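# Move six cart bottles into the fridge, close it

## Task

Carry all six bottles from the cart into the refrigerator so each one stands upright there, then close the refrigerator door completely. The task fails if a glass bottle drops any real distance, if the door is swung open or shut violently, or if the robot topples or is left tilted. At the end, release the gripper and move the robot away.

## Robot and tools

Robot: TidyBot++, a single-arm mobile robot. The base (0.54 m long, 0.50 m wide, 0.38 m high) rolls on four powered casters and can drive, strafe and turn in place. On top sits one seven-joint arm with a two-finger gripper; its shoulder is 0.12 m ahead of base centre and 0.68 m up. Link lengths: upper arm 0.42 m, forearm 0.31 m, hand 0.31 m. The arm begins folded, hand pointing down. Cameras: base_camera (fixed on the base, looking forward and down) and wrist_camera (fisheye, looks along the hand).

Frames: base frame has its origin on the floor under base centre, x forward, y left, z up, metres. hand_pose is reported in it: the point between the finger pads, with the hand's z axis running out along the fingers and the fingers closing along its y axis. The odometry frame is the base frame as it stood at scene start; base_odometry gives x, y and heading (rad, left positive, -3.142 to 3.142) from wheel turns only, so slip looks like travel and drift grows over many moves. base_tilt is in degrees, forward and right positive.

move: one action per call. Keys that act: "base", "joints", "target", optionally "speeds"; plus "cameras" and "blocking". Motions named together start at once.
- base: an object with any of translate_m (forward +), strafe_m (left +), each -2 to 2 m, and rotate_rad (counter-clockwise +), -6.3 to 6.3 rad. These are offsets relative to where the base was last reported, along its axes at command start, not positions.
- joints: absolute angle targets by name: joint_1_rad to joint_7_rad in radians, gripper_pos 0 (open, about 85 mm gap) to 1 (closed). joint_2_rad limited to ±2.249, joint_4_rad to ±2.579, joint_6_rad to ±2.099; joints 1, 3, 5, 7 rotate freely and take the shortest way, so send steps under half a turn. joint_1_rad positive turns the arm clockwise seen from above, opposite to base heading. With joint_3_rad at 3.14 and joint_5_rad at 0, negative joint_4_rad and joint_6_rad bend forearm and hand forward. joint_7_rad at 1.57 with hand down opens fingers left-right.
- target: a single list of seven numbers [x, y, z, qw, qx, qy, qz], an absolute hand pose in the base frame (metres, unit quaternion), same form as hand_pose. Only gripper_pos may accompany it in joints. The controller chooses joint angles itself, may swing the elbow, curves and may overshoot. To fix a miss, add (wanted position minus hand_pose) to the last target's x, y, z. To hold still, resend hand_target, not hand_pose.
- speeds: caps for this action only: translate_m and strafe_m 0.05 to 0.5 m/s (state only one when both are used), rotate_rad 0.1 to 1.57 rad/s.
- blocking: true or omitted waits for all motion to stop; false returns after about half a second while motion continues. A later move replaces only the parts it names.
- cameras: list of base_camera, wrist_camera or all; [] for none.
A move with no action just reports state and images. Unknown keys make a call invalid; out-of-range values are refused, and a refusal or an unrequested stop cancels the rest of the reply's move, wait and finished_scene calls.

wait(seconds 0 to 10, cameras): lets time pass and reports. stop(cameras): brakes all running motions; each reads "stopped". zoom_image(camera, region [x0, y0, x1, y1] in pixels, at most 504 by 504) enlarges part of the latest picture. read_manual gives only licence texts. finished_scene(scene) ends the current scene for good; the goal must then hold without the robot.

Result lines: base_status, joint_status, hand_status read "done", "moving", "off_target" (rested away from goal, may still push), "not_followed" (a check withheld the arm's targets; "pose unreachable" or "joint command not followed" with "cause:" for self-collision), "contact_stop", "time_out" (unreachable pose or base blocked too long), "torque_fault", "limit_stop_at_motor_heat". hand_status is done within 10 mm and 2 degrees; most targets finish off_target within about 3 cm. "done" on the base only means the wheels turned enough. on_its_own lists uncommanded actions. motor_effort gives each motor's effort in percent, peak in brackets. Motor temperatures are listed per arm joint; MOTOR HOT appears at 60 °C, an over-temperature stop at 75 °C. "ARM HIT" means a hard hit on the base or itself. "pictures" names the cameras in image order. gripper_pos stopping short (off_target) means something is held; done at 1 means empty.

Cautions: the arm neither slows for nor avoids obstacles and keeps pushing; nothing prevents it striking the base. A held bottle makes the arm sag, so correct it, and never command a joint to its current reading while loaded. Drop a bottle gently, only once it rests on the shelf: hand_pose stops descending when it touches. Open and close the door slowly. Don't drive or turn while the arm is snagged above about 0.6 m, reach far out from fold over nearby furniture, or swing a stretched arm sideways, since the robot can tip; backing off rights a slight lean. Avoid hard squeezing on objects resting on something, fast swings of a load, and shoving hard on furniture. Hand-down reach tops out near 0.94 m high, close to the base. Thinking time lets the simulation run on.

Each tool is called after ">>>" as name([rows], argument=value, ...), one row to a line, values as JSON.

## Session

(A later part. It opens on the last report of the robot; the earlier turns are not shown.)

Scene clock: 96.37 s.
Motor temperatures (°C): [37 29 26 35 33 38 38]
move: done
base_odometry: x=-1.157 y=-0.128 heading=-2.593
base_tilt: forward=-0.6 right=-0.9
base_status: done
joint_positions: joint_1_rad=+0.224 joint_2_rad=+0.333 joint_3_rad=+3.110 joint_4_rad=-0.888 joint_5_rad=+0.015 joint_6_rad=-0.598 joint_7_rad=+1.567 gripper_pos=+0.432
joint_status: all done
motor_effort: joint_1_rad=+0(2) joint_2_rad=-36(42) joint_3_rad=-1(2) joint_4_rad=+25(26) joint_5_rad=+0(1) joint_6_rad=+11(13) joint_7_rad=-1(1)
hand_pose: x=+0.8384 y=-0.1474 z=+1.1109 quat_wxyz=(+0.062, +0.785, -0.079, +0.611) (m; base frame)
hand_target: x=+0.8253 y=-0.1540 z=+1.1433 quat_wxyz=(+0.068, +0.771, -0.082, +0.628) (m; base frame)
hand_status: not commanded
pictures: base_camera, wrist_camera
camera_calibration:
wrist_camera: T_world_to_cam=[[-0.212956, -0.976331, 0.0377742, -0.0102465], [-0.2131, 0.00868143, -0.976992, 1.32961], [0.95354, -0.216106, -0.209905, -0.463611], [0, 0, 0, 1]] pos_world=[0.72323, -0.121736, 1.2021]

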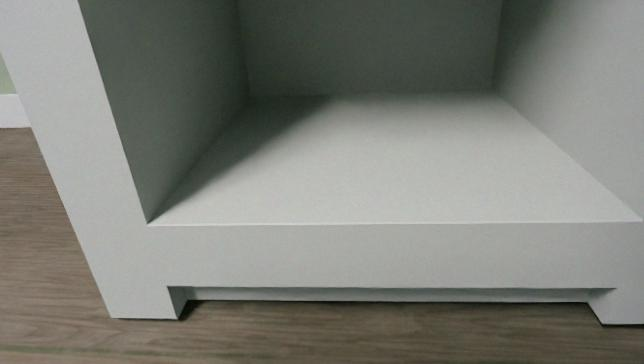

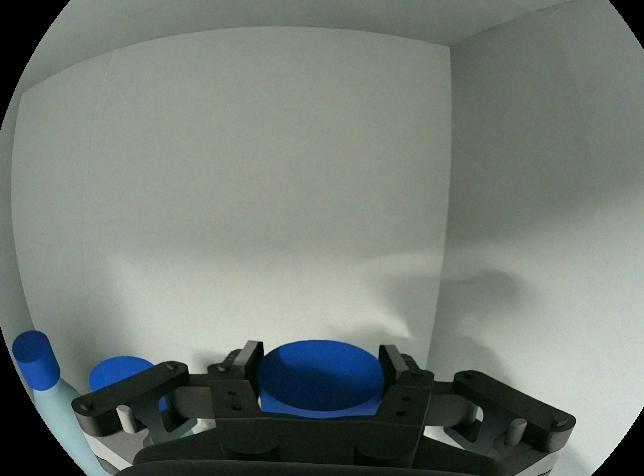

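>>> move(base={"translate_m": 0.02}, joints={"joint_2_rad": 0.320, "joint_4_rad": -0.985, "joint_6_rad": -0.44}, cameras=["wrist_camera"])

Scene clock: 97.97 s.
Motor temperatures (°C): [37 29 26 35 33 38 38]
move: done
base_odometry: x=-1.174 y=-0.139 heading=-2.592
base_tilt: forward=-0.5 right=-0.9
base_status: done
joint_positions: joint_1_rad=+0.227 joint_2_rad=+0.329 joint_3_rad=+3.110 joint_4_rad=-0.999 joint_5_rad=+0.015 joint_6_rad=-0.496 joint_7_rad=+1.567 gripper_pos=+0.432
joint_status: all done
motor_effort: joint_1_rad=+0(3) joint_2_rad=-37(39) joint_3_rad=+0(2) joint_4_rad=+25(27) joint_5_rad=+0(1) joint_6_rad=+11(11) joint_7_rad=-1(1)
hand_pose: x=+0.8456 y=-0.1500 z=+1.0782 quat_wxyz=(+0.062, +0.787, -0.079, +0.609) (m; base frame)
hand_target: x=+0.8441 y=-0.1571 z=+1.1100 quat_wxyz=(+0.069, +0.762, -0.080, +0.639) (m; base frame)
hand_status: not commanded
pictures: wrist_camera
camera_calibration:
wrist_camera: T_world_to_cam=[[-0.213909, -0.976097, 0.0384468, -0.00991629], [-0.217619, 0.00924801, -0.97599, 1.30201], [0.952305, -0.21714, -0.214395, -0.47216], [0, 0, 0, 1]] pos_world=[0.730861, -0.124245, 1.1699]

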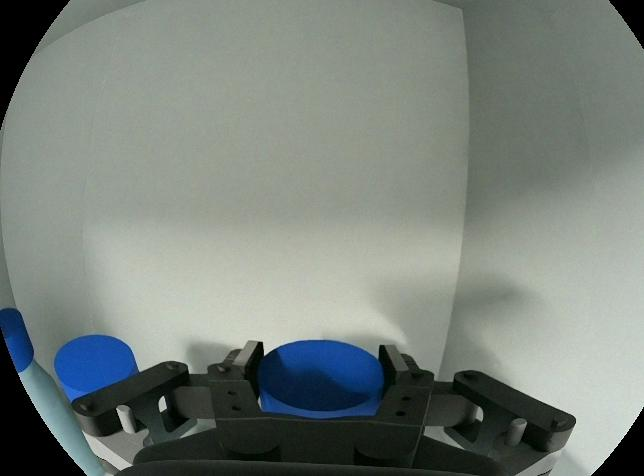

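>>> move(joints={"joint_2_rad": 0.334, "joint_4_rad": -1.004, "joint_6_rad": -0.415}, cameras=[])

>>> move(joints={"joint_2_rad": 0.343, "joint_4_rad": -1.014, "joint_6_rad": -0.41}, cameras=["wrist_camera"])

Scene clock: 98.63 s.
Motor temperatures (°C): [37 29 26 35 33 38 38]
move: done
base_odometry: x=-1.174 y=-0.139 heading=-2.592
base_tilt: forward=-0.5 right=-0.9
base_status: not commanded
joint_positions: joint_1_rad=+0.227 joint_2_rad=+0.329 joint_3_rad=+3.110 joint_4_rad=-1.013 joint_5_rad=+0.015 joint_6_rad=-0.466 joint_7_rad=+1.567 gripper_pos=+0.432
joint_status: all done
motor_effort: joint_1_rad=+0(1) joint_2_rad=-36(38) joint_3_rad=+0(1) joint_4_rad=+25(26) joint_5_rad=+0(1) joint_6_rad=+10(11) joint_7_rad=-1(1)
hand_pose: x=+0.8480 y=-0.1504 z=+1.0782 quat_wxyz=(+0.063, +0.782, -0.079, +0.615) (m; base frame)
hand_target: x=+0.8516 y=-0.1587 z=+1.0957 quat_wxyz=(+0.068, +0.764, -0.081, +0.636) (m; base frame)
hand_status: not commanded
pictures: none
No camera images: "cameras" was empty.

Scene clock: 99.13 s.
Motor temperatures (°C): [37 29 26 35 33 38 38]
move: done
base_odometry: x=-1.174 y=-0.139 heading=-2.592
base_tilt: forward=-0.6 right=-1.0
base_status: not commanded
joint_positions: joint_1_rad=+0.227 joint_2_rad=+0.330 joint_3_rad=+3.110 joint_4_rad=-1.017 joint_5_rad=+0.015 joint_6_rad=-0.457 joint_7_rad=+1.567 gripper_pos=+0.432
joint_status: all done
motor_effort: joint_1_rad=+0(1) joint_2_rad=-34(37) joint_3_rad=+0(1) joint_4_rad=+23(24) joint_5_rad=+0(0) joint_6_rad=+9(10) joint_7_rad=-1(1)
hand_pose: x=+0.8490 y=-0.1506 z=+1.0779 quat_wxyz=(+0.063, +0.781, -0.078, +0.617) (m; base frame)
hand_target: x=+0.8556 y=-0.1596 z=+1.0843 quat_wxyz=(+0.067, +0.769, -0.081, +0.631) (m; base frame)
hand_status: not commanded
pictures: wrist_camera
camera_calibration:
wrist_camera: T_world_to_cam=[[-0.214296, -0.976023, 0.0381721, -0.00906811], [-0.198862, 0.00533402, -0.980013, 1.29031], [0.956311, -0.217604, -0.195237, -0.499715], [0, 0, 0, 1]] pos_world=[0.732532, -0.124473, 1.1673]

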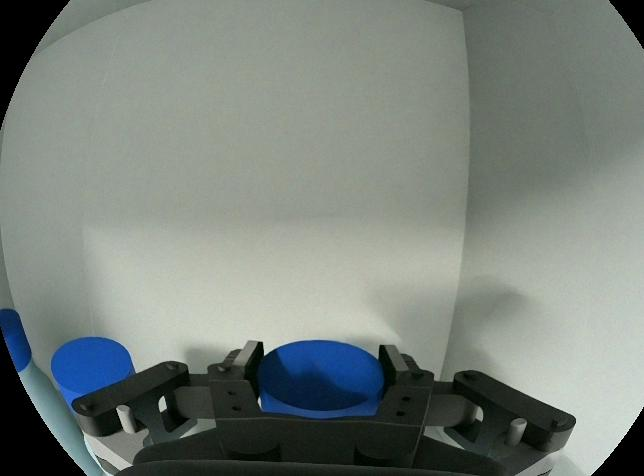

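>>> move(joints={"joint_2_rad": 0.345, "joint_4_rad": -1.017, "joint_6_rad": -0.43}, cameras=[])

>>> move(joints={"gripper_pos": 0.22}, cameras=["wrist_camera"])

Scene clock: 99.60 s.
Motor temperatures (°C): [37 29 26 35 33 38 38]
move: done
base_odometry: x=-1.174 y=-0.139 heading=-2.592
base_tilt: forward=-0.6 right=-0.9
base_status: not commanded
joint_positions: joint_1_rad=+0.227 joint_2_rad=+0.330 joint_3_rad=+3.110 joint_4_rad=-1.017 joint_5_rad=+0.015 joint_6_rad=-0.457 joint_7_rad=+1.567 gripper_pos=+0.432
joint_status: all done
motor_effort: joint_1_rad=+0(1) joint_2_rad=-33(35) joint_3_rad=-1(1) joint_4_rad=+22(24) joint_5_rad=+0(0) joint_6_rad=+8(9) joint_7_rad=-1(1)
hand_pose: x=+0.8490 y=-0.1506 z=+1.0776 quat_wxyz=(+0.063, +0.781, -0.078, +0.617) (m; base frame)
hand_target: x=+0.8551 y=-0.1595 z=+1.0749 quat_wxyz=(+0.066, +0.776, -0.082, +0.621) (m; base frame)
hand_status: not commanded
pictures: none
No camera images: "cameras" was empty.

Scene clock: 100.37 s.
Motor temperatures (°C): [37 29 26 35 33 38 38]
move: done
base_odometry: x=-1.174 y=-0.139 heading=-2.592
base_tilt: forward=-0.6 right=-0.9
base_status: not commanded
joint_positions: joint_1_rad=+0.227 joint_2_rad=+0.330 joint_3_rad=+3.110 joint_4_rad=-1.017 joint_5_rad=+0.015 joint_6_rad=-0.457 joint_7_rad=+1.567 gripper_pos=+0.220
joint_status: all done
motor_effort: joint_1_rad=+0(1) joint_2_rad=-32(33) joint_3_rad=+0(1) joint_4_rad=+22(23) joint_5_rad=+1(1) joint_6_rad=+8(9) joint_7_rad=-1(1)
hand_pose: x=+0.8490 y=-0.1506 z=+1.0776 quat_wxyz=(+0.063, +0.781, -0.078, +0.617) (m; base frame)
hand_target: x=+0.8551 y=-0.1595 z=+1.0749 quat_wxyz=(+0.066, +0.776, -0.082, +0.621) (m; base frame)
hand_status: not commanded
pictures: wrist_camera
camera_calibration:
wrist_camera: T_world_to_cam=[[-0.214306, -0.97602, 0.0381845, -0.00907866], [-0.19923, 0.00540747, -0.979938, 1.29031], [0.956232, -0.217615, -0.195611, -0.499352], [0, 0, 0, 1]] pos_world=[0.73262, -0.124505, 1.16709]

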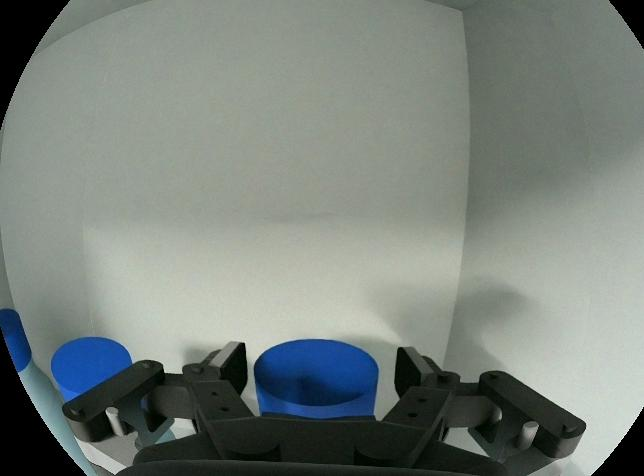

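>>> move(base={"translate_m": -1.15, "strafe_m": 0.245}, cameras=["wrist_camera"])

Scene clock: 104.37 s.
Motor temperatures (°C): [37 29 26 35 33 38 38]
move: done
base_odometry: x=-0.065 y=+0.252 heading=-2.592
base_tilt: forward=-0.6 right=-0.9
base_status: done
joint_positions: joint_1_rad=+0.230 joint_2_rad=+0.330 joint_3_rad=+3.110 joint_4_rad=-1.017 joint_5_rad=+0.015 joint_6_rad=-0.457 joint_7_rad=+1.567 gripper_pos=+0.220
joint_status: not commanded
motor_effort: joint_1_rad=+0(3) joint_2_rad=-32(36) joint_3_rad=-1(2) joint_4_rad=+21(23) joint_5_rad=+0(1) joint_6_rad=+7(9) joint_7_rad=-1(1)
hand_pose: x=+0.8483 y=-0.1530 z=+1.0779 quat_wxyz=(+0.064, +0.780, -0.080, +0.617) (m; base frame)
hand_target: x=+0.8551 y=-0.1595 z=+1.0749 quat_wxyz=(+0.066, +0.776, -0.082, +0.621) (m; base frame)
hand_status: not commanded
pictures: wrist_camera
camera_calibration:
wrist_camera: T_world_to_cam=[[-0.217619, -0.975287, 0.0381814, -0.00868218], [-0.198812, 0.00599486, -0.980019, 1.29029], [0.955571, -0.220861, -0.195204, -0.499544], [0, 0, 0, 1]] pos_world=[0.731985, -0.126533, 1.16732]

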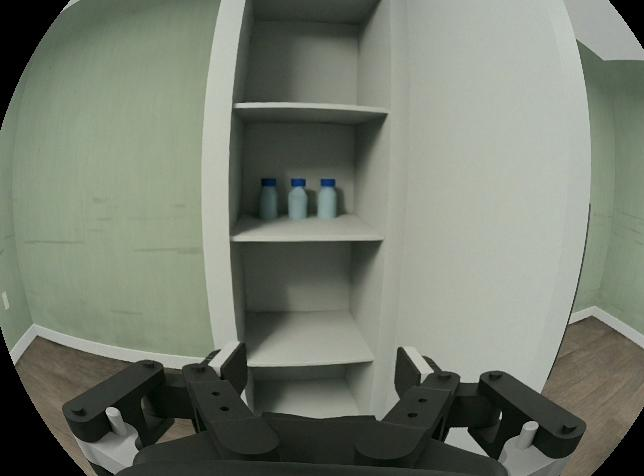

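>>> move(base={"translate_m": 0.334, "strafe_m": -0.689, "rotate_rad": -1.545}, joints={"joint_1_rad": -0.004, "joint_2_rad": 0.192, "joint_4_rad": -1.664, "joint_6_rad": 0.06, "gripper_pos": 0}, cameras=["wrist_camera"])

Scene clock: 107.73 s.
Motor temperatures (°C): [37 29 26 35 33 38 38]
move: done
base_odometry: x=-0.710 y=+0.666 heading=+2.144
base_tilt: forward=-0.6 right=-1.0
base_status: done
joint_positions: joint_1_rad=-0.001 joint_2_rad=+0.191 joint_3_rad=+3.111 joint_4_rad=-1.655 joint_5_rad=+0.015 joint_6_rad=+0.023 joint_7_rad=+1.567 gripper_pos=+0.000
joint_status: all done
motor_effort: joint_1_rad=+0(6) joint_2_rad=-27(34) joint_3_rad=+0(3) joint_4_rad=+21(23) joint_5_rad=+1(1) joint_6_rad=+7(9) joint_7_rad=-1(1)
hand_pose: x=+0.8023 y=+0.0211 z=+0.9321 quat_wxyz=(-0.008, +0.790, +0.015, +0.613) (m; base frame)
hand_target: x=+0.8037 y=+0.0226 z=+0.9370 quat_wxyz=(-0.009, +0.782, +0.016, +0.623) (m; base frame)
hand_status: not commanded
pictures: wrist_camera
camera_calibration:
wrist_camera: T_world_to_cam=[[0.0197403, -0.998894, 0.0426828, -0.0374542], [-0.212714, -0.0459097, -0.976035, 1.1457], [0.976915, 0.010188, -0.213385, -0.450574], [0, 0, 0, 1]] pos_world=[0.684618, 0.0197764, 1.0237]

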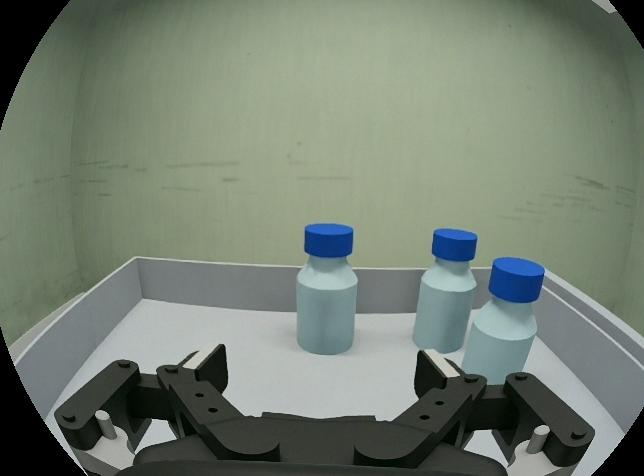

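>>> move(base={"translate_m": 0.262}, cameras=["wrist_camera"])

Scene clock: 109.60 s.
Motor temperatures (°C): [37 29 26 35 33 38 38]
move: done
base_odometry: x=-0.852 y=+0.886 heading=+2.145
base_tilt: forward=-0.6 right=-0.9
base_status: done
joint_positions: joint_1_rad=-0.001 joint_2_rad=+0.188 joint_3_rad=+3.111 joint_4_rad=-1.658 joint_5_rad=+0.015 joint_6_rad=+0.026 joint_7_rad=+1.567 gripper_pos=+0.000
joint_status: not commanded
motor_effort: joint_1_rad=+0(4) joint_2_rad=-27(31) joint_3_rad=+0(3) joint_4_rad=+21(22) joint_5_rad=+0(1) joint_6_rad=+7(8) joint_7_rad=-1(1)
hand_pose: x=+0.8011 y=+0.0211 z=+0.9333 quat_wxyz=(-0.008, +0.789, +0.015, +0.614) (m; base frame)
hand_target: x=+0.8037 y=+0.0226 z=+0.9370 quat_wxyz=(-0.009, +0.782, +0.016, +0.623) (m; base frame)
hand_status: not commanded
pictures: wrist_camera
camera_calibration:
wrist_camera: T_world_to_cam=[[0.0197133, -0.998892, 0.0427356, -0.037459], [-0.209676, -0.0459238, -0.976692, 1.14479], [0.977572, 0.0102931, -0.210349, -0.452547], [0, 0, 0, 1]] pos_world=[0.68317, 0.0198137, 1.02451]

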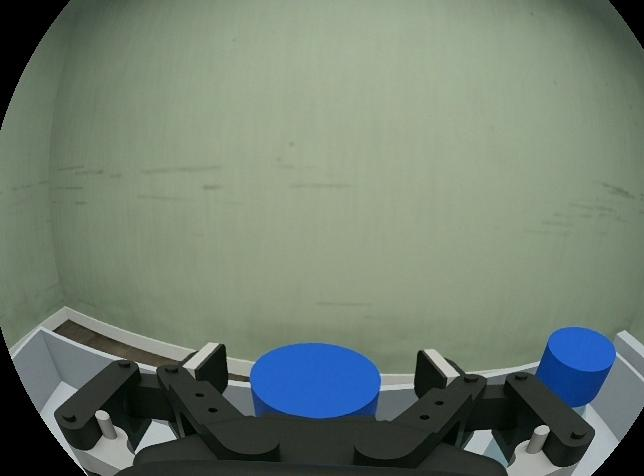

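>>> move(base={"strafe_m": 0.003}, joints={"gripper_pos": 0.62}, cameras=["wrist_camera"])

Scene clock: 110.63 s.
Motor temperatures (°C): [37 29 26 35 33 38 38]
move: off_target
base_odometry: x=-0.854 y=+0.884 heading=+2.145
base_tilt: forward=-0.6 right=-1.0
base_status: done
joint_positions: joint_1_rad=-0.002 joint_2_rad=+0.188 joint_3_rad=+3.111 joint_4_rad=-1.658 joint_5_rad=+0.015 joint_6_rad=+0.027 joint_7_rad=+1.567 gripper_pos=+0.430
joint_status: gripper_pos off_target (ended at +0.430, target +0.620)
motor_effort: joint_1_rad=+0(5) joint_2_rad=-26(28) joint_3_rad=+0(4) joint_4_rad=+21(22) joint_5_rad=+0(1) joint_6_rad=+8(8) joint_7_rad=-1(1)
hand_pose: x=+0.8011 y=+0.0215 z=+0.9335 quat_wxyz=(-0.008, +0.789, +0.015, +0.614) (m; base frame)
hand_target: x=+0.8037 y=+0.0226 z=+0.9370 quat_wxyz=(-0.009, +0.782, +0.016, +0.623) (m; base frame)
hand_status: not commanded
pictures: wrist_camera
camera_calibration:
wrist_camera: T_world_to_cam=[[0.0203074, -0.99888, 0.0427375, -0.0375208], [-0.208965, -0.0460428, -0.976839, 1.1446], [0.977712, 0.0109064, -0.209666, -0.453211], [0, 0, 0, 1]] pos_world=[0.683053, 0.0201647, 1.02467]

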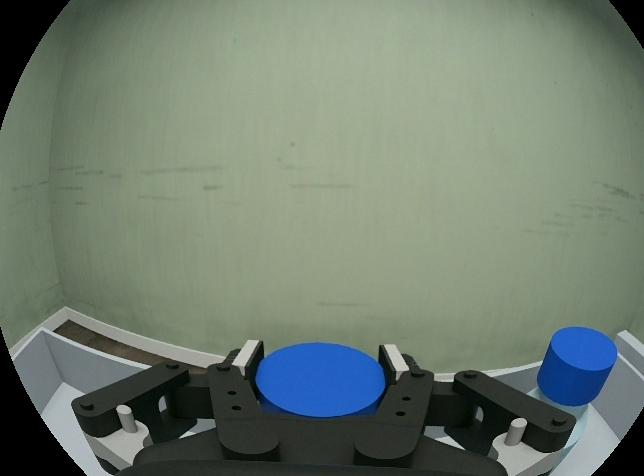

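>>> move(joints={"joint_2_rad": 0.13, "joint_4_rad": -1.31, "joint_6_rad": -0.34}, blocking=false, cameras=[])

>>> wait(seconds=0.35, cameras=[])

>>> move(base={"translate_m": -0.72}, joints={"joint_2_rad": -0.385, "joint_4_rad": -1.635, "joint_6_rad": -0.53}, cameras=["wrist_camera"])

Scene clock: 111.30 s.
Motor temperatures (°C): [37 29 26 35 33 38 38]
move: moving
base_odometry: x=-0.854 y=+0.884 heading=+2.145
base_tilt: forward=-0.5 right=-0.9
base_status: not commanded
joint_positions: joint_1_rad=-0.002 joint_2_rad=+0.188 joint_3_rad=+3.111 joint_4_rad=-1.586 joint_5_rad=+0.015 joint_6_rad=-0.080 joint_7_rad=+1.567 gripper_pos=+0.430
joint_status: joint_2_rad moving; joint_4_rad moving; joint_6_rad moving
motor_effort: joint_1_rad=+1(1) joint_2_rad=-33(33) joint_3_rad=+0(0) joint_4_rad=+27(27) joint_5_rad=+0(1) joint_6_rad=+10(13) joint_7_rad=-1(1)
hand_pose: x=+0.8037 y=+0.0211 z=+0.9449 quat_wxyz=(-0.008, +0.800, +0.015, +0.600) (m; base frame)
hand_target: x=+0.8045 y=+0.0220 z=+0.9888 quat_wxyz=(-0.008, +0.780, +0.015, +0.626) (m; base frame)
hand_status: not commanded
pictures: none
No camera images: "cameras" was empty.

Scene clock: 111.67 s.
Motor temperatures (°C): [37 29 26 35 33 38 38]
earlier move: moving
base_odometry: x=-0.854 y=+0.884 heading=+2.145
base_tilt: forward=-0.6 right=-0.9
base_status: not commanded
joint_positions: joint_1_rad=-0.002 joint_2_rad=+0.165 joint_3_rad=+3.111 joint_4_rad=-1.398 joint_5_rad=+0.015 joint_6_rad=-0.255 joint_7_rad=+1.567 gripper_pos=+0.430
joint_status: joint_2_rad moving; joint_4_rad moving; joint_6_rad moving
motor_effort: joint_1_rad=+1(1) joint_2_rad=-29(34) joint_3_rad=+0(1) joint_4_rad=+24(27) joint_5_rad=+0(1) joint_6_rad=+11(13) joint_7_rad=-1(1)
hand_pose: x=+0.8037 y=+0.0201 z=+1.0229 quat_wxyz=(-0.007, +0.789, +0.014, +0.614) (m; base frame)
hand_target: x=+0.7941 y=+0.0208 z=+1.0571 quat_wxyz=(-0.007, +0.778, +0.014, +0.629) (m; base frame)
hand_status: not commanded
wait: 0.37 s; no rest
pictures: none
No camera images: "cameras" was empty.

Scene clock: 114.30 s.
Motor temperatures (°C): [37 29 26 35 33 38 38]
move: done
base_odometry: x=-0.463 y=+0.279 heading=+2.145
base_tilt: forward=-0.6 right=-0.9
base_status: done
joint_positions: joint_1_rad=-0.002 joint_2_rad=-0.376 joint_3_rad=+3.111 joint_4_rad=-1.650 joint_5_rad=+0.015 joint_6_rad=-0.523 joint_7_rad=+1.567 gripper_pos=+0.430
joint_status: all done
motor_effort: joint_1_rad=+0(2) joint_2_rad=-10(35) joint_3_rad=+1(2) joint_4_rad=+25(28) joint_5_rad=+1(1) joint_6_rad=+10(12) joint_7_rad=-1(1)
hand_pose: x=+0.5680 y=+0.0171 z=+1.0949 quat_wxyz=(+0.001, +0.782, +0.017, +0.623) (m; base frame)
hand_target: x=+0.5632 y=+0.0175 z=+1.1061 quat_wxyz=(+0.000, +0.777, +0.017, +0.629) (m; base frame)
hand_status: not commanded
pictures: wrist_camera
camera_calibration:
wrist_camera: T_world_to_cam=[[0.00966077, -0.998213, 0.0589655, -0.0558925], [-0.188221, -0.0597295, -0.980309, 1.24557], [0.982079, -0.00162801, -0.188462, -0.216994], [0, 0, 0, 1]] pos_world=[0.448088, 0.0182516, 1.18345]

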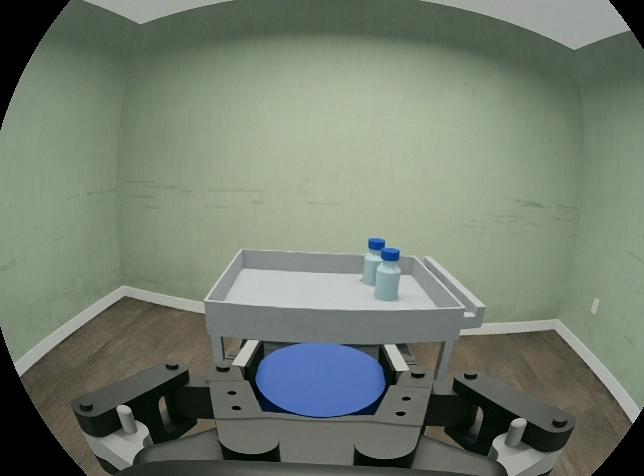

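>>> move(base={"rotate_rad": 1.545}, cameras=[])

>>> move(base={"translate_m": 0.65, "strafe_m": 0.034}, joints={"joint_1_rad": -0.04, "joint_2_rad": 0.313, "joint_4_rad": -0.852, "joint_6_rad": -0.61}, cameras=["all"])

Scene clock: 116.87 s.
Motor temperatures (°C): [37 29 26 35 33 38 38]
move: done
base_odometry: x=-0.463 y=+0.279 heading=-2.595
base_tilt: forward=-0.6 right=-1.0
base_status: done
joint_positions: joint_1_rad=-0.006 joint_2_rad=-0.374 joint_3_rad=+3.110 joint_4_rad=-1.650 joint_5_rad=+0.015 joint_6_rad=-0.523 joint_7_rad=+1.567 gripper_pos=+0.430
joint_status: not commanded
motor_effort: joint_1_rad=+0(3) joint_2_rad=-10(12) joint_3_rad=+0(4) joint_4_rad=+25(26) joint_5_rad=+0(1) joint_6_rad=+11(11) joint_7_rad=-1(1)
hand_pose: x=+0.5685 y=+0.0197 z=+1.0943 quat_wxyz=(-0.001, +0.783, +0.019, +0.622) (m; base frame)
hand_target: x=+0.5632 y=+0.0175 z=+1.1061 quat_wxyz=(+0.000, +0.777, +0.017, +0.629) (m; base frame)
hand_status: not commanded
pictures: none
No camera images: "cameras" was empty.

Scene clock: 119.47 s.
Motor temperatures (°C): [37 29 26 35 33 38 38]
move: done
base_odometry: x=-1.001 y=-0.088 heading=-2.594
base_tilt: forward=-0.5 right=-1.0
base_status: done
joint_positions: joint_1_rad=-0.028 joint_2_rad=+0.334 joint_3_rad=+3.110 joint_4_rad=-0.888 joint_5_rad=+0.015 joint_6_rad=-0.598 joint_7_rad=+1.567 gripper_pos=+0.430
joint_status: all done
motor_effort: joint_1_rad=+0(2) joint_2_rad=-36(43) joint_3_rad=+0(2) joint_4_rad=+24(28) joint_5_rad=+0(1) joint_6_rad=+10(12) joint_7_rad=-1(1)
hand_pose: x=+0.8527 y=+0.0365 z=+1.1107 quat_wxyz=(-0.016, +0.789, +0.020, +0.614) (m; base frame)
hand_target: x=+0.8405 y=+0.0435 z=+1.1433 quat_wxyz=(-0.019, +0.775, +0.024, +0.631) (m; base frame)
hand_status: not commanded
pictures: base_camera, wrist_camera
camera_calibration:
wrist_camera: T_world_to_cam=[[0.0370367, -0.9986, 0.0377626, -0.0399755], [-0.208464, -0.0446778, -0.977009, 1.32889], [0.977329, 0.0283131, -0.209827, -0.466814], [0, 0, 0, 1]] pos_world=[0.734736, 0.0326691, 1.20189]

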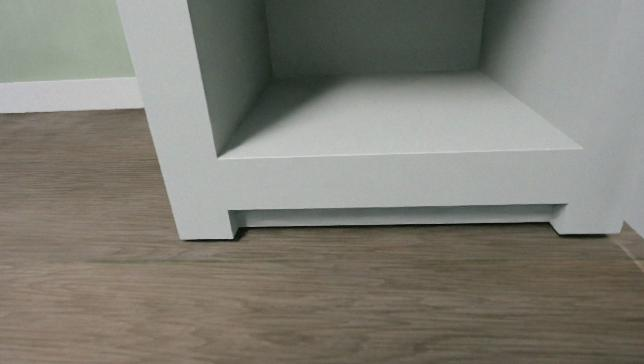

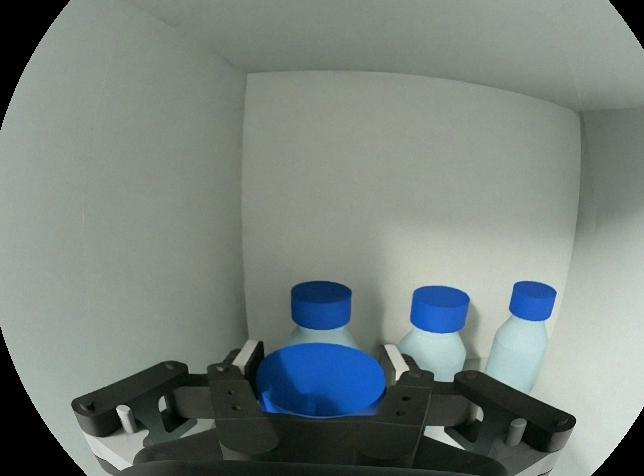

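>>> move(base={"translate_m": 0.02}, joints={"joint_2_rad": 0.325, "joint_4_rad": -0.99, "joint_6_rad": -0.44}, cameras=[])

>>> move(joints={"joint_2_rad": 0.338, "joint_4_rad": -1.008, "joint_6_rad": -0.42}, cameras=["wrist_camera"])

Scene clock: 120.63 s.
Motor temperatures (°C): [37 29 26 35 33 38 38]
move: done
base_odometry: x=-1.018 y=-0.099 heading=-2.593
base_tilt: forward=-0.5 right=-1.0
base_status: done
joint_positions: joint_1_rad=-0.030 joint_2_rad=+0.330 joint_3_rad=+3.110 joint_4_rad=-0.998 joint_5_rad=+0.015 joint_6_rad=-0.492 joint_7_rad=+1.567 gripper_pos=+0.430
joint_status: all done
motor_effort: joint_1_rad=+0(2) joint_2_rad=-36(38) joint_3_rad=+0(2) joint_4_rad=+25(26) joint_5_rad=+0(1) joint_6_rad=+11(12) joint_7_rad=-1(2)
hand_pose: x=+0.8609 y=+0.0395 z=+1.0785 quat_wxyz=(-0.017, +0.789, +0.022, +0.613) (m; base frame)
hand_target: x=+0.8617 y=+0.0458 z=+1.1033 quat_wxyz=(-0.020, +0.769, +0.025, +0.639) (m; base frame)
hand_status: not commanded
pictures: none
No camera images: "cameras" was empty.

Scene clock: 121.20 s.
Motor temperatures (°C): [37 29 26 35 33 38 38]
move: done
base_odometry: x=-1.018 y=-0.099 heading=-2.593
base_tilt: forward=-0.6 right=-0.9
base_status: not commanded
joint_positions: joint_1_rad=-0.030 joint_2_rad=+0.331 joint_3_rad=+3.110 joint_4_rad=-1.011 joint_5_rad=+0.015 joint_6_rad=-0.466 joint_7_rad=+1.567 gripper_pos=+0.430
joint_status: all done
motor_effort: joint_1_rad=+1(1) joint_2_rad=-34(37) joint_3_rad=-1(1) joint_4_rad=+24(25) joint_5_rad=+0(1) joint_6_rad=+10(11) joint_7_rad=-1(1)
hand_pose: x=+0.8629 y=+0.0398 z=+1.0784 quat_wxyz=(-0.017, +0.785, +0.022, +0.618) (m; base frame)
hand_target: x=+0.8686 y=+0.0462 z=+1.0887 quat_wxyz=(-0.020, +0.772, +0.025, +0.635) (m; base frame)
hand_status: not commanded
pictures: wrist_camera
camera_calibration:
wrist_camera: T_world_to_cam=[[0.0407753, -0.998438, 0.0381919, -0.0395547], [-0.19732, -0.0455175, -0.979282, 1.29247], [0.979491, 0.0323945, -0.198868, -0.497506], [0, 0, 0, 1]] pos_world=[0.743947, 0.0354537, 1.16827]

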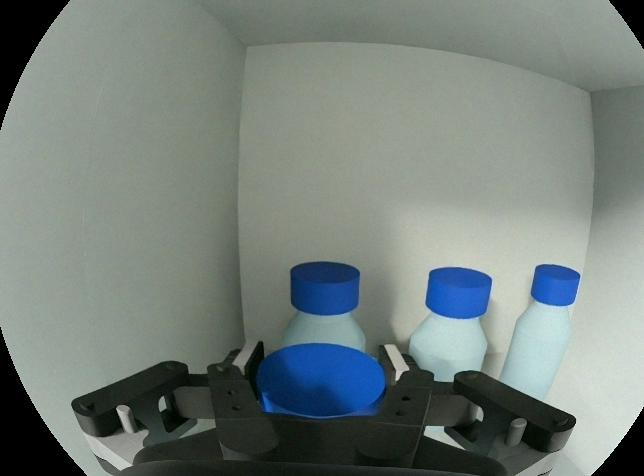

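>>> move(joints={"joint_2_rad": 0.344, "joint_4_rad": -1.015, "joint_6_rad": -0.43}, cameras=[])

>>> move(joints={"gripper_pos": 0.22}, cameras=["wrist_camera"])

Scene clock: 121.70 s.
Motor temperatures (°C): [37 29 26 35 33 38 38]
move: done
base_odometry: x=-1.018 y=-0.099 heading=-2.593
base_tilt: forward=-0.5 right=-1.0
base_status: not commanded
joint_positions: joint_1_rad=-0.030 joint_2_rad=+0.331 joint_3_rad=+3.110 joint_4_rad=-1.011 joint_5_rad=+0.015 joint_6_rad=-0.466 joint_7_rad=+1.567 gripper_pos=+0.430
joint_status: all done
motor_effort: joint_1_rad=+0(1) joint_2_rad=-32(35) joint_3_rad=-1(1) joint_4_rad=+21(24) joint_5_rad=+0(1) joint_6_rad=+8(10) joint_7_rad=-1(1)
hand_pose: x=+0.8630 y=+0.0398 z=+1.0781 quat_wxyz=(-0.017, +0.785, +0.022, +0.618) (m; base frame)
hand_target: x=+0.8704 y=+0.0463 z=+1.0768 quat_wxyz=(-0.019, +0.779, +0.025, +0.626) (m; base frame)
hand_status: not commanded
pictures: none
No camera images: "cameras" was empty.

Scene clock: 122.47 s.
Motor temperatures (°C): [37 29 26 35 33 38 38]
move: done
base_odometry: x=-1.018 y=-0.099 heading=-2.593
base_tilt: forward=-0.6 right=-1.0
base_status: not commanded
joint_positions: joint_1_rad=-0.030 joint_2_rad=+0.331 joint_3_rad=+3.110 joint_4_rad=-1.011 joint_5_rad=+0.015 joint_6_rad=-0.466 joint_7_rad=+1.567 gripper_pos=+0.220
joint_status: all done
motor_effort: joint_1_rad=+0(1) joint_2_rad=-32(33) joint_3_rad=-1(1) joint_4_rad=+22(22) joint_5_rad=+0(1) joint_6_rad=+8(8) joint_7_rad=-1(1)
hand_pose: x=+0.8630 y=+0.0398 z=+1.0782 quat_wxyz=(-0.017, +0.785, +0.022, +0.618) (m; base frame)
hand_target: x=+0.8704 y=+0.0463 z=+1.0768 quat_wxyz=(-0.019, +0.779, +0.025, +0.626) (m; base frame)
hand_status: not commanded
pictures: wrist_camera
camera_calibration:
wrist_camera: T_world_to_cam=[[0.0407821, -0.998438, 0.0381885, -0.0395415], [-0.197201, -0.0455116, -0.979306, 1.29218], [0.979515, 0.0324074, -0.198749, -0.49783], [0, 0, 0, 1]] pos_world=[0.744063, 0.035463, 1.16801]

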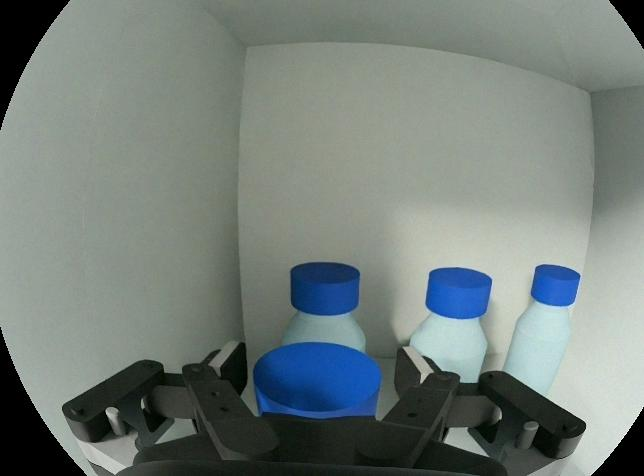

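>>> move(base={"translate_m": -1.1, "strafe_m": -0.045}, cameras=["wrist_camera"])

>>> move(base={"translate_m": 0.264, "strafe_m": -0.348, "rotate_rad": -1.544}, joints={"joint_1_rad": -0.006, "joint_2_rad": 0.192, "joint_4_rad": -1.664, "joint_6_rad": 0.06, "gripper_pos": 0}, cameras=["wrist_camera"])

Scene clock: 126.10 s.
Motor temperatures (°C): [37 29 26 35 33 38 38]
move: done
base_odometry: x=-0.103 y=+0.514 heading=-2.593
base_tilt: forward=-0.6 right=-0.9
base_status: done
joint_positions: joint_1_rad=-0.036 joint_2_rad=+0.328 joint_3_rad=+3.110 joint_4_rad=-1.013 joint_5_rad=+0.015 joint_6_rad=-0.462 joint_7_rad=+1.567 gripper_pos=+0.220
joint_status: not commanded
motor_effort: joint_1_rad=+1(3) joint_2_rad=-33(36) joint_3_rad=-1(2) joint_4_rad=+22(23) joint_5_rad=+0(1) joint_6_rad=+8(8) joint_7_rad=-1(1)
hand_pose: x=+0.8619 y=+0.0440 z=+1.0803 quat_wxyz=(-0.019, +0.784, +0.024, +0.620) (m; base frame)
hand_target: x=+0.8704 y=+0.0463 z=+1.0768 quat_wxyz=(-0.019, +0.779, +0.025, +0.626) (m; base frame)
hand_status: not commanded
pictures: wrist_camera
camera_calibration:
wrist_camera: T_world_to_cam=[[0.0463546, -0.998195, 0.038192, -0.0401483], [-0.192265, -0.0464337, -0.980244, 1.29106], [0.980248, 0.0380959, -0.19407, -0.502429], [0, 0, 0, 1]] pos_world=[0.742592, 0.0390134, 1.16959]

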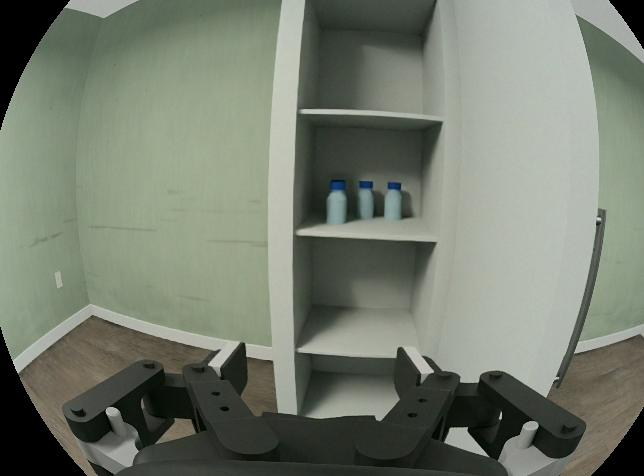

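Scene clock: 128.73 s.
Motor temperatures (°C): [37 29 26 35 33 38 38]
move: done
base_odometry: x=-0.510 y=+0.673 heading=+2.148
base_tilt: forward=-0.6 right=-1.0
base_status: done
joint_positions: joint_1_rad=-0.005 joint_2_rad=+0.192 joint_3_rad=+3.109 joint_4_rad=-1.653 joint_5_rad=+0.015 joint_6_rad=+0.021 joint_7_rad=+1.567 gripper_pos=+0.000
joint_status: all done
motor_effort: joint_1_rad=+0(7) joint_2_rad=-27(33) joint_3_rad=+0(4) joint_4_rad=+21(23) joint_5_rad=+0(1) joint_6_rad=+8(9) joint_7_rad=-1(1)
hand_pose: x=+0.8024 y=+0.0251 z=+0.9316 quat_wxyz=(-0.010, +0.791, +0.017, +0.612) (m; base frame)
hand_target: x=+0.8036 y=+0.0240 z=+0.9370 quat_wxyz=(-0.010, +0.782, +0.017, +0.623) (m; base frame)
hand_status: not commanded
pictures: wrist_camera
camera_calibration:
wrist_camera: T_world_to_cam=[[0.025906, -0.998774, 0.0421732, -0.0378663], [-0.214135, -0.0467524, -0.975685, 1.14625], [0.976461, 0.0162453, -0.215084, -0.449017], [0, 0, 0, 1]] pos_world=[0.68488, 0.0230644, 1.0234]

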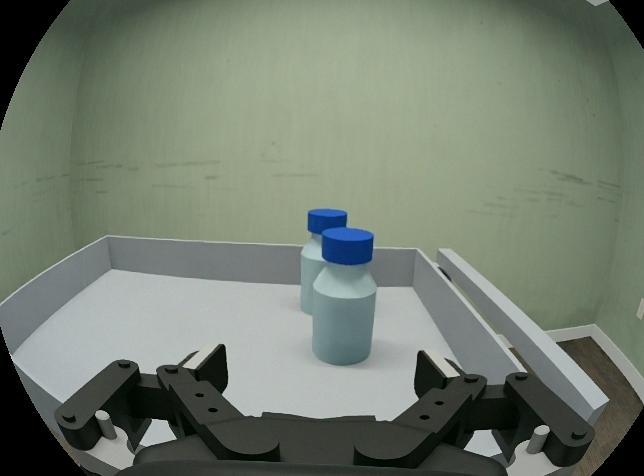

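>>> move(base={"translate_m": 0.243, "strafe_m": -0.018}, cameras=["wrist_camera"])

Scene clock: 130.63 s.
Motor temperatures (°C): [37 29 26 35 33 38 38]
move: done
base_odometry: x=-0.627 y=+0.887 heading=+2.146
base_tilt: forward=-0.5 right=-1.0
base_status: done
joint_positions: joint_1_rad=-0.005 joint_2_rad=+0.188 joint_3_rad=+3.109 joint_4_rad=-1.657 joint_5_rad=+0.015 joint_6_rad=+0.025 joint_7_rad=+1.567 gripper_pos=+0.000
joint_status: not commanded
motor_effort: joint_1_rad=+0(4) joint_2_rad=-27(31) joint_3_rad=+0(3) joint_4_rad=+21(22) joint_5_rad=+0(1) joint_6_rad=+8(8) joint_7_rad=-1(1)
hand_pose: x=+0.8010 y=+0.0253 z=+0.9336 quat_wxyz=(-0.010, +0.789, +0.018, +0.614) (m; base frame)
hand_target: x=+0.8036 y=+0.0240 z=+0.9370 quat_wxyz=(-0.010, +0.782, +0.017, +0.623) (m; base frame)
hand_status: not commanded
pictures: wrist_camera
camera_calibration:
wrist_camera: T_world_to_cam=[[0.0260849, -0.998767, 0.042244, -0.0378929], [-0.209474, -0.0467813, -0.976694, 1.14509], [0.977466, 0.016628, -0.210436, -0.452399], [0, 0, 0, 1]] pos_world=[0.68306, 0.0232451, 1.0248]

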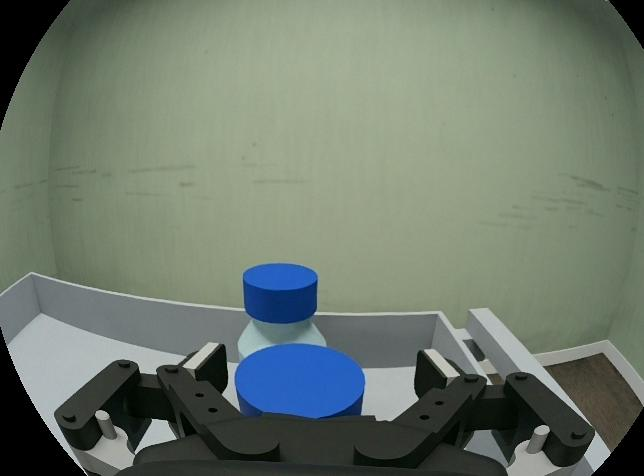

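>>> move(base={"strafe_m": 0.009}, cameras=["wrist_camera"])

>>> move(joints={"gripper_pos": 0.62}, cameras=["wrist_camera"])

Scene clock: 131.37 s.
Motor temperatures (°C): [37 29 26 35 33 38 38]
move: done
base_odometry: x=-0.635 y=+0.882 heading=+2.146
base_tilt: forward=-0.6 right=-1.0
base_status: done
joint_positions: joint_1_rad=-0.007 joint_2_rad=+0.187 joint_3_rad=+3.109 joint_4_rad=-1.657 joint_5_rad=+0.015 joint_6_rad=+0.025 joint_7_rad=+1.567 gripper_pos=+0.000
joint_status: not commanded
motor_effort: joint_1_rad=+0(4) joint_2_rad=-26(28) joint_3_rad=-1(4) joint_4_rad=+21(22) joint_5_rad=+0(1) joint_6_rad=+8(8) joint_7_rad=-1(1)
hand_pose: x=+0.8009 y=+0.0264 z=+0.9338 quat_wxyz=(-0.011, +0.789, +0.018, +0.614) (m; base frame)
hand_target: x=+0.8036 y=+0.0240 z=+0.9370 quat_wxyz=(-0.010, +0.782, +0.017, +0.623) (m; base frame)
hand_status: not commanded
pictures: wrist_camera
camera_calibration:
wrist_camera: T_world_to_cam=[[0.0275685, -0.998726, 0.0422745, -0.0380872], [-0.208996, -0.0471147, -0.976781, 1.14504], [0.977528, 0.0180932, -0.210028, -0.452747], [0, 0, 0, 1]] pos_world=[0.68293, 0.0241009, 1.02497]

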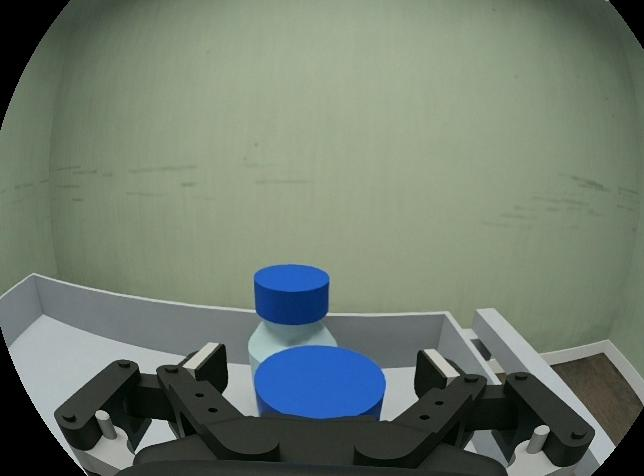

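Scene clock: 132.27 s.
Motor temperatures (°C): [37 29 26 35 33 38 38]
move: off_target
base_odometry: x=-0.635 y=+0.882 heading=+2.146
base_tilt: forward=-0.6 right=-1.0
base_status: not commanded
joint_positions: joint_1_rad=-0.007 joint_2_rad=+0.187 joint_3_rad=+3.109 joint_4_rad=-1.657 joint_5_rad=+0.015 joint_6_rad=+0.026 joint_7_rad=+1.567 gripper_pos=+0.430
joint_status: gripper_pos off_target (ended at +0.430, target +0.620)
motor_effort: joint_1_rad=+0(1) joint_2_rad=-26(27) joint_3_rad=+0(0) joint_4_rad=+21(22) joint_5_rad=+0(0) joint_6_rad=+8(8) joint_7_rad=-1(1)
hand_pose: x=+0.8008 y=+0.0264 z=+0.9339 quat_wxyz=(-0.011, +0.789, +0.018, +0.614) (m; base frame)
hand_target: x=+0.8036 y=+0.0240 z=+0.9370 quat_wxyz=(-0.010, +0.782, +0.017, +0.623) (m; base frame)
hand_status: not commanded
pictures: wrist_camera
camera_calibration:
wrist_camera: T_world_to_cam=[[0.027555, -0.998726, 0.0422737, -0.0380789], [-0.208579, -0.0471034, -0.97687, 1.14492], [0.977617, 0.0181003, -0.209611, -0.453138], [0, 0, 0, 1]] pos_world=[0.682851, 0.0241009, 1.02506]

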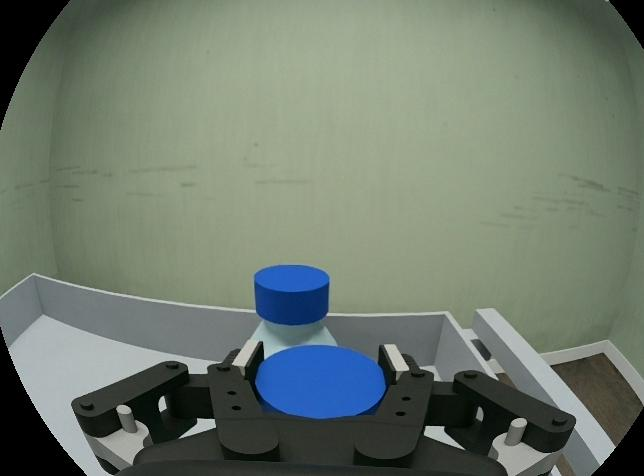

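>>> move(joints={"joint_2_rad": 0.13, "joint_4_rad": -1.31, "joint_6_rad": -0.34}, blocking=false, cameras=[])

>>> wait(seconds=0.45, cameras=[])

>>> move(base={"translate_m": -0.6}, joints={"joint_2_rad": -0.385, "joint_4_rad": -1.635, "joint_6_rad": -0.53}, cameras=["wrist_camera"])

>>> move(base={"strafe_m": 0.254, "rotate_rad": 1.545}, cameras=[])

Scene clock: 133.20 s.
Motor temperatures (°C): [37 29 26 35 33 38 38]
move: moving
base_odometry: x=-0.635 y=+0.882 heading=+2.146
base_tilt: forward=-0.6 right=-1.0
base_status: not commanded
joint_positions: joint_1_rad=-0.007 joint_2_rad=+0.188 joint_3_rad=+3.109 joint_4_rad=-1.587 joint_5_rad=+0.015 joint_6_rad=-0.081 joint_7_rad=+1.567 gripper_pos=+0.430
joint_status: joint_2_rad moving; joint_4_rad moving; joint_6_rad moving
motor_effort: joint_1_rad=+0(1) joint_2_rad=-34(34) joint_3_rad=+0(1) joint_4_rad=+28(28) joint_5_rad=+0(1) joint_6_rad=+11(12) joint_7_rad=-1(1)
hand_pose: x=+0.8032 y=+0.0259 z=+0.9436 quat_wxyz=(-0.010, +0.800, +0.018, +0.599) (m; base frame)
hand_target: x=+0.8045 y=+0.0233 z=+0.9888 quat_wxyz=(-0.009, +0.780, +0.016, +0.626) (m; base frame)
hand_status: not commanded
pictures: none
No camera images: "cameras" was empty.

Scene clock: 133.67 s.
Motor temperatures (°C): [37 29 26 35 33 38 38]
earlier move: moving
base_odometry: x=-0.635 y=+0.882 heading=+2.146
base_tilt: forward=-0.6 right=-1.0
base_status: not commanded
joint_positions: joint_1_rad=-0.007 joint_2_rad=+0.156 joint_3_rad=+3.109 joint_4_rad=-1.371 joint_5_rad=+0.015 joint_6_rad=-0.283 joint_7_rad=+1.567 gripper_pos=+0.430
joint_status: joint_2_rad moving; joint_4_rad moving; joint_6_rad moving
motor_effort: joint_1_rad=+0(1) joint_2_rad=-29(35) joint_3_rad=+0(1) joint_4_rad=+24(28) joint_5_rad=+0(1) joint_6_rad=+10(13) joint_7_rad=-1(1)
hand_pose: x=+0.8001 y=+0.0248 z=+1.0374 quat_wxyz=(-0.009, +0.786, +0.017, +0.617) (m; base frame)
hand_target: x=+0.7914 y=+0.0219 z=+1.0672 quat_wxyz=(-0.007, +0.777, +0.015, +0.629) (m; base frame)
hand_status: not commanded
wait: 0.47 s; no rest
pictures: none
No camera images: "cameras" was empty.

Scene clock: 136.20 s.
Motor temperatures (°C): [37 29 26 35 33 38 38]
move: done
base_odometry: x=-0.309 y=+0.378 heading=+2.145
base_tilt: forward=-0.6 right=-0.9
base_status: done
joint_positions: joint_1_rad=-0.006 joint_2_rad=-0.380 joint_3_rad=+3.109 joint_4_rad=-1.650 joint_5_rad=+0.015 joint_6_rad=-0.524 joint_7_rad=+1.567 gripper_pos=+0.430
joint_status: all done
motor_effort: joint_1_rad=+1(2) joint_2_rad=-10(35) joint_3_rad=+1(3) joint_4_rad=+26(28) joint_5_rad=+0(1) joint_6_rad=+11(13) joint_7_rad=-1(1)
hand_pose: x=+0.5662 y=+0.0202 z=+1.0965 quat_wxyz=(-0.001, +0.781, +0.019, +0.624) (m; base frame)
hand_target: x=+0.5632 y=+0.0184 z=+1.1061 quat_wxyz=(+0.000, +0.777, +0.018, +0.629) (m; base frame)
hand_status: not commanded
pictures: wrist_camera
camera_calibration:
wrist_camera: T_world_to_cam=[[0.0156, -0.99808, 0.0599486, -0.057277], [-0.184523, -0.0617999, -0.980883, 1.24558], [0.982704, 0.00423984, -0.185133, -0.219029], [0, 0, 0, 1]] pos_world=[0.445971, 0.0207381, 1.18465]

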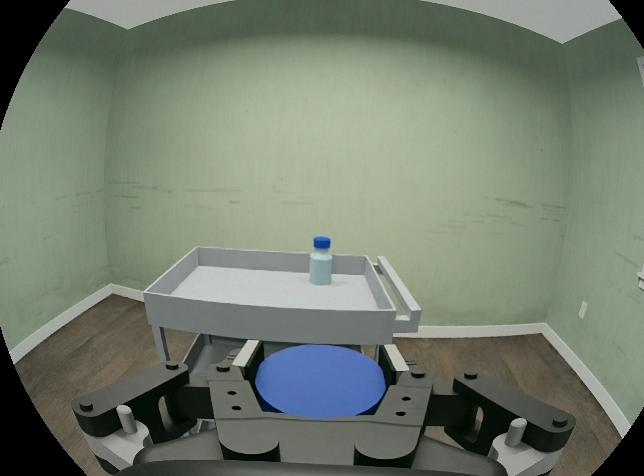

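Scene clock: 138.63 s.
Motor temperatures (°C): [37 29 26 35 33 38 38]
move: done
base_odometry: x=-0.522 y=+0.240 heading=-2.595
base_tilt: forward=-0.6 right=-1.0
base_status: done
joint_positions: joint_1_rad=-0.009 joint_2_rad=-0.369 joint_3_rad=+3.108 joint_4_rad=-1.651 joint_5_rad=+0.015 joint_6_rad=-0.524 joint_7_rad=+1.567 gripper_pos=+0.430
joint_status: not commanded
motor_effort: joint_1_rad=+1(3) joint_2_rad=-11(14) joint_3_rad=+1(6) joint_4_rad=+25(26) joint_5_rad=+1(2) joint_6_rad=+11(11) joint_7_rad=-1(1)
hand_pose: x=+0.5706 y=+0.0220 z=+1.0908 quat_wxyz=(-0.002, +0.785, +0.021, +0.619) (m; base frame)
hand_target: x=+0.5632 y=+0.0184 z=+1.1061 quat_wxyz=(+0.000, +0.777, +0.018, +0.629) (m; base frame)
hand_status: not commanded
pictures: none
No camera images: "cameras" was empty.

>>> move(base={"translate_m": 0.6, "strafe_m": 0.003}, joints={"joint_1_rad": 0.088, "joint_2_rad": 0.313, "joint_4_rad": -0.852, "joint_6_rad": -0.61}, cameras=["all"])

Scene clock: 141.27 s.
Motor temperatures (°C): [37 29 26 35 33 38 38]
move: done
base_odometry: x=-1.033 y=-0.074 heading=-2.594
base_tilt: forward=-0.5 right=-1.0
base_status: done
joint_positions: joint_1_rad=+0.077 joint_2_rad=+0.336 joint_3_rad=+3.108 joint_4_rad=-0.890 joint_5_rad=+0.015 joint_6_rad=-0.599 joint_7_rad=+1.567 gripper_pos=+0.430
joint_status: all done
motor_effort: joint_1_rad=+0(2) joint_2_rad=-37(44) joint_3_rad=-1(2) joint_4_rad=+25(27) joint_5_rad=+0(1) joint_6_rad=+11(13) joint_7_rad=-1(1)
hand_pose: x=+0.8532 y=-0.0391 z=+1.1073 quat_wxyz=(+0.016, +0.791, -0.020, +0.612) (m; base frame)
hand_target: x=+0.8402 y=-0.0489 z=+1.1433 quat_wxyz=(+0.022, +0.775, -0.025, +0.631) (m; base frame)
hand_status: not commanded
pictures: base_camera, wrist_camera
camera_calibration:
wrist_camera: T_world_to_cam=[[-0.065132, -0.997182, 0.0372174, -0.0275229], [-0.217911, -0.0221831, -0.975716, 1.32979], [0.973793, -0.0716604, -0.215852, -0.460148], [0, 0, 0, 1]] pos_world=[0.736072, -0.0309209, 1.1992]

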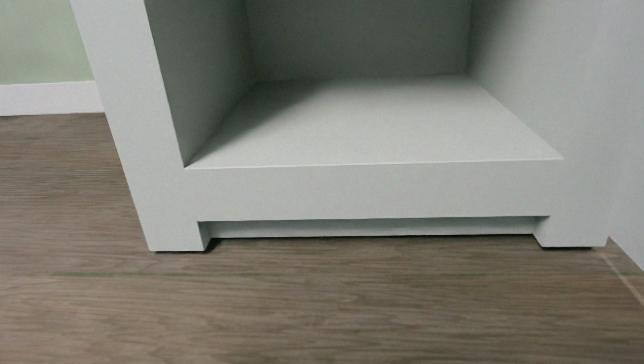

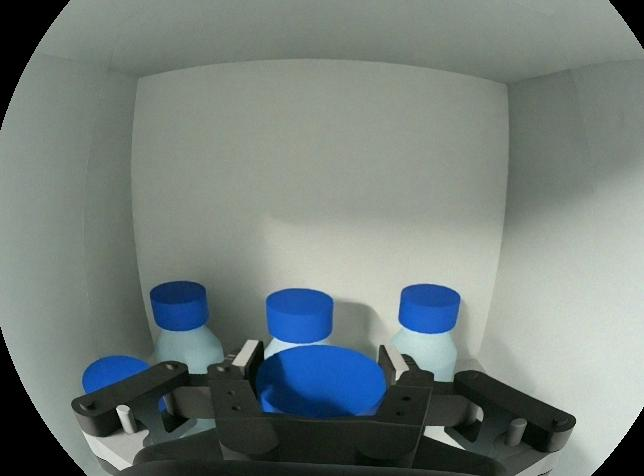

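>>> move(joints={"joint_2_rad": 0.325, "joint_4_rad": -0.99, "joint_6_rad": -0.44}, cameras=[])

>>> move(joints={"joint_2_rad": 0.338, "joint_4_rad": -1.008, "joint_6_rad": -0.42}, cameras=["wrist_camera"])

>>> move(joints={"joint_2_rad": 0.344, "joint_4_rad": -1.015, "joint_6_rad": -0.43}, cameras=[])

Scene clock: 142.47 s.
Motor temperatures (°C): [37 29 26 35 33 38 38]
move: done
base_odometry: x=-1.033 y=-0.074 heading=-2.594
base_tilt: forward=-0.6 right=-0.9
base_status: not commanded
joint_positions: joint_1_rad=+0.077 joint_2_rad=+0.334 joint_3_rad=+3.108 joint_4_rad=-0.993 joint_5_rad=+0.015 joint_6_rad=-0.489 joint_7_rad=+1.567 gripper_pos=+0.430
joint_status: all done
motor_effort: joint_1_rad=+1(2) joint_2_rad=-34(38) joint_3_rad=+0(1) joint_4_rad=+24(26) joint_5_rad=+0(1) joint_6_rad=+9(11) joint_7_rad=-1(2)
hand_pose: x=+0.8627 y=-0.0388 z=+1.0794 quat_wxyz=(+0.015, +0.788, -0.019, +0.615) (m; base frame)
hand_target: x=+0.8615 y=-0.0494 z=+1.1033 quat_wxyz=(+0.021, +0.769, -0.024, +0.639) (m; base frame)
hand_status: not commanded
pictures: none
No camera images: "cameras" was empty.

Scene clock: 143.03 s.
Motor temperatures (°C): [37 29 26 35 33 38 38]
move: done
base_odometry: x=-1.033 y=-0.074 heading=-2.594
base_tilt: forward=-0.5 right=-1.0
base_status: not commanded
joint_positions: joint_1_rad=+0.077 joint_2_rad=+0.334 joint_3_rad=+3.108 joint_4_rad=-1.006 joint_5_rad=+0.015 joint_6_rad=-0.463 joint_7_rad=+1.567 gripper_pos=+0.430
joint_status: all done
motor_effort: joint_1_rad=+1(1) joint_2_rad=-34(35) joint_3_rad=+0(1) joint_4_rad=+24(24) joint_5_rad=+0(0) joint_6_rad=+9(10) joint_7_rad=-1(1)
hand_pose: x=+0.8646 y=-0.0388 z=+1.0794 quat_wxyz=(+0.015, +0.784, -0.019, +0.620) (m; base frame)
hand_target: x=+0.8683 y=-0.0498 z=+1.0887 quat_wxyz=(+0.021, +0.772, -0.024, +0.635) (m; base frame)
hand_status: not commanded
pictures: wrist_camera
camera_calibration:
wrist_camera: T_world_to_cam=[[-0.0643273, -0.997227, 0.0374084, -0.0263791], [-0.197084, -0.0240525, -0.980091, 1.2917], [0.978274, -0.0704192, -0.194991, -0.503598], [0, 0, 0, 1]] pos_world=[0.745534, -0.0307003, 1.16878]

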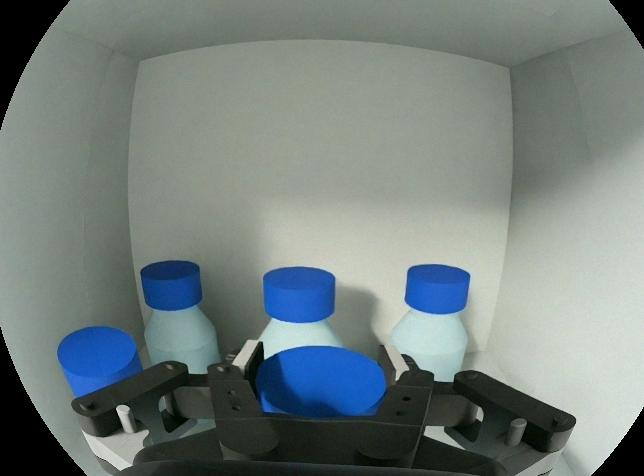

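Scene clock: 143.50 s.
Motor temperatures (°C): [37 29 26 35 33 38 38]
move: done
base_odometry: x=-1.033 y=-0.074 heading=-2.594
base_tilt: forward=-0.6 right=-0.9
base_status: not commanded
joint_positions: joint_1_rad=+0.077 joint_2_rad=+0.334 joint_3_rad=+3.108 joint_4_rad=-1.007 joint_5_rad=+0.015 joint_6_rad=-0.463 joint_7_rad=+1.567 gripper_pos=+0.430
joint_status: all done
motor_effort: joint_1_rad=+0(1) joint_2_rad=-32(34) joint_3_rad=+0(0) joint_4_rad=+21(23) joint_5_rad=+0(0) joint_6_rad=+8(10) joint_7_rad=-1(1)
hand_pose: x=+0.8645 y=-0.0388 z=+1.0792 quat_wxyz=(+0.015, +0.784, -0.019, +0.620) (m; base frame)
hand_target: x=+0.8701 y=-0.0499 z=+1.0768 quat_wxyz=(+0.021, +0.779, -0.025, +0.626) (m; base frame)
hand_status: not commanded
pictures: none
No camera images: "cameras" was empty.


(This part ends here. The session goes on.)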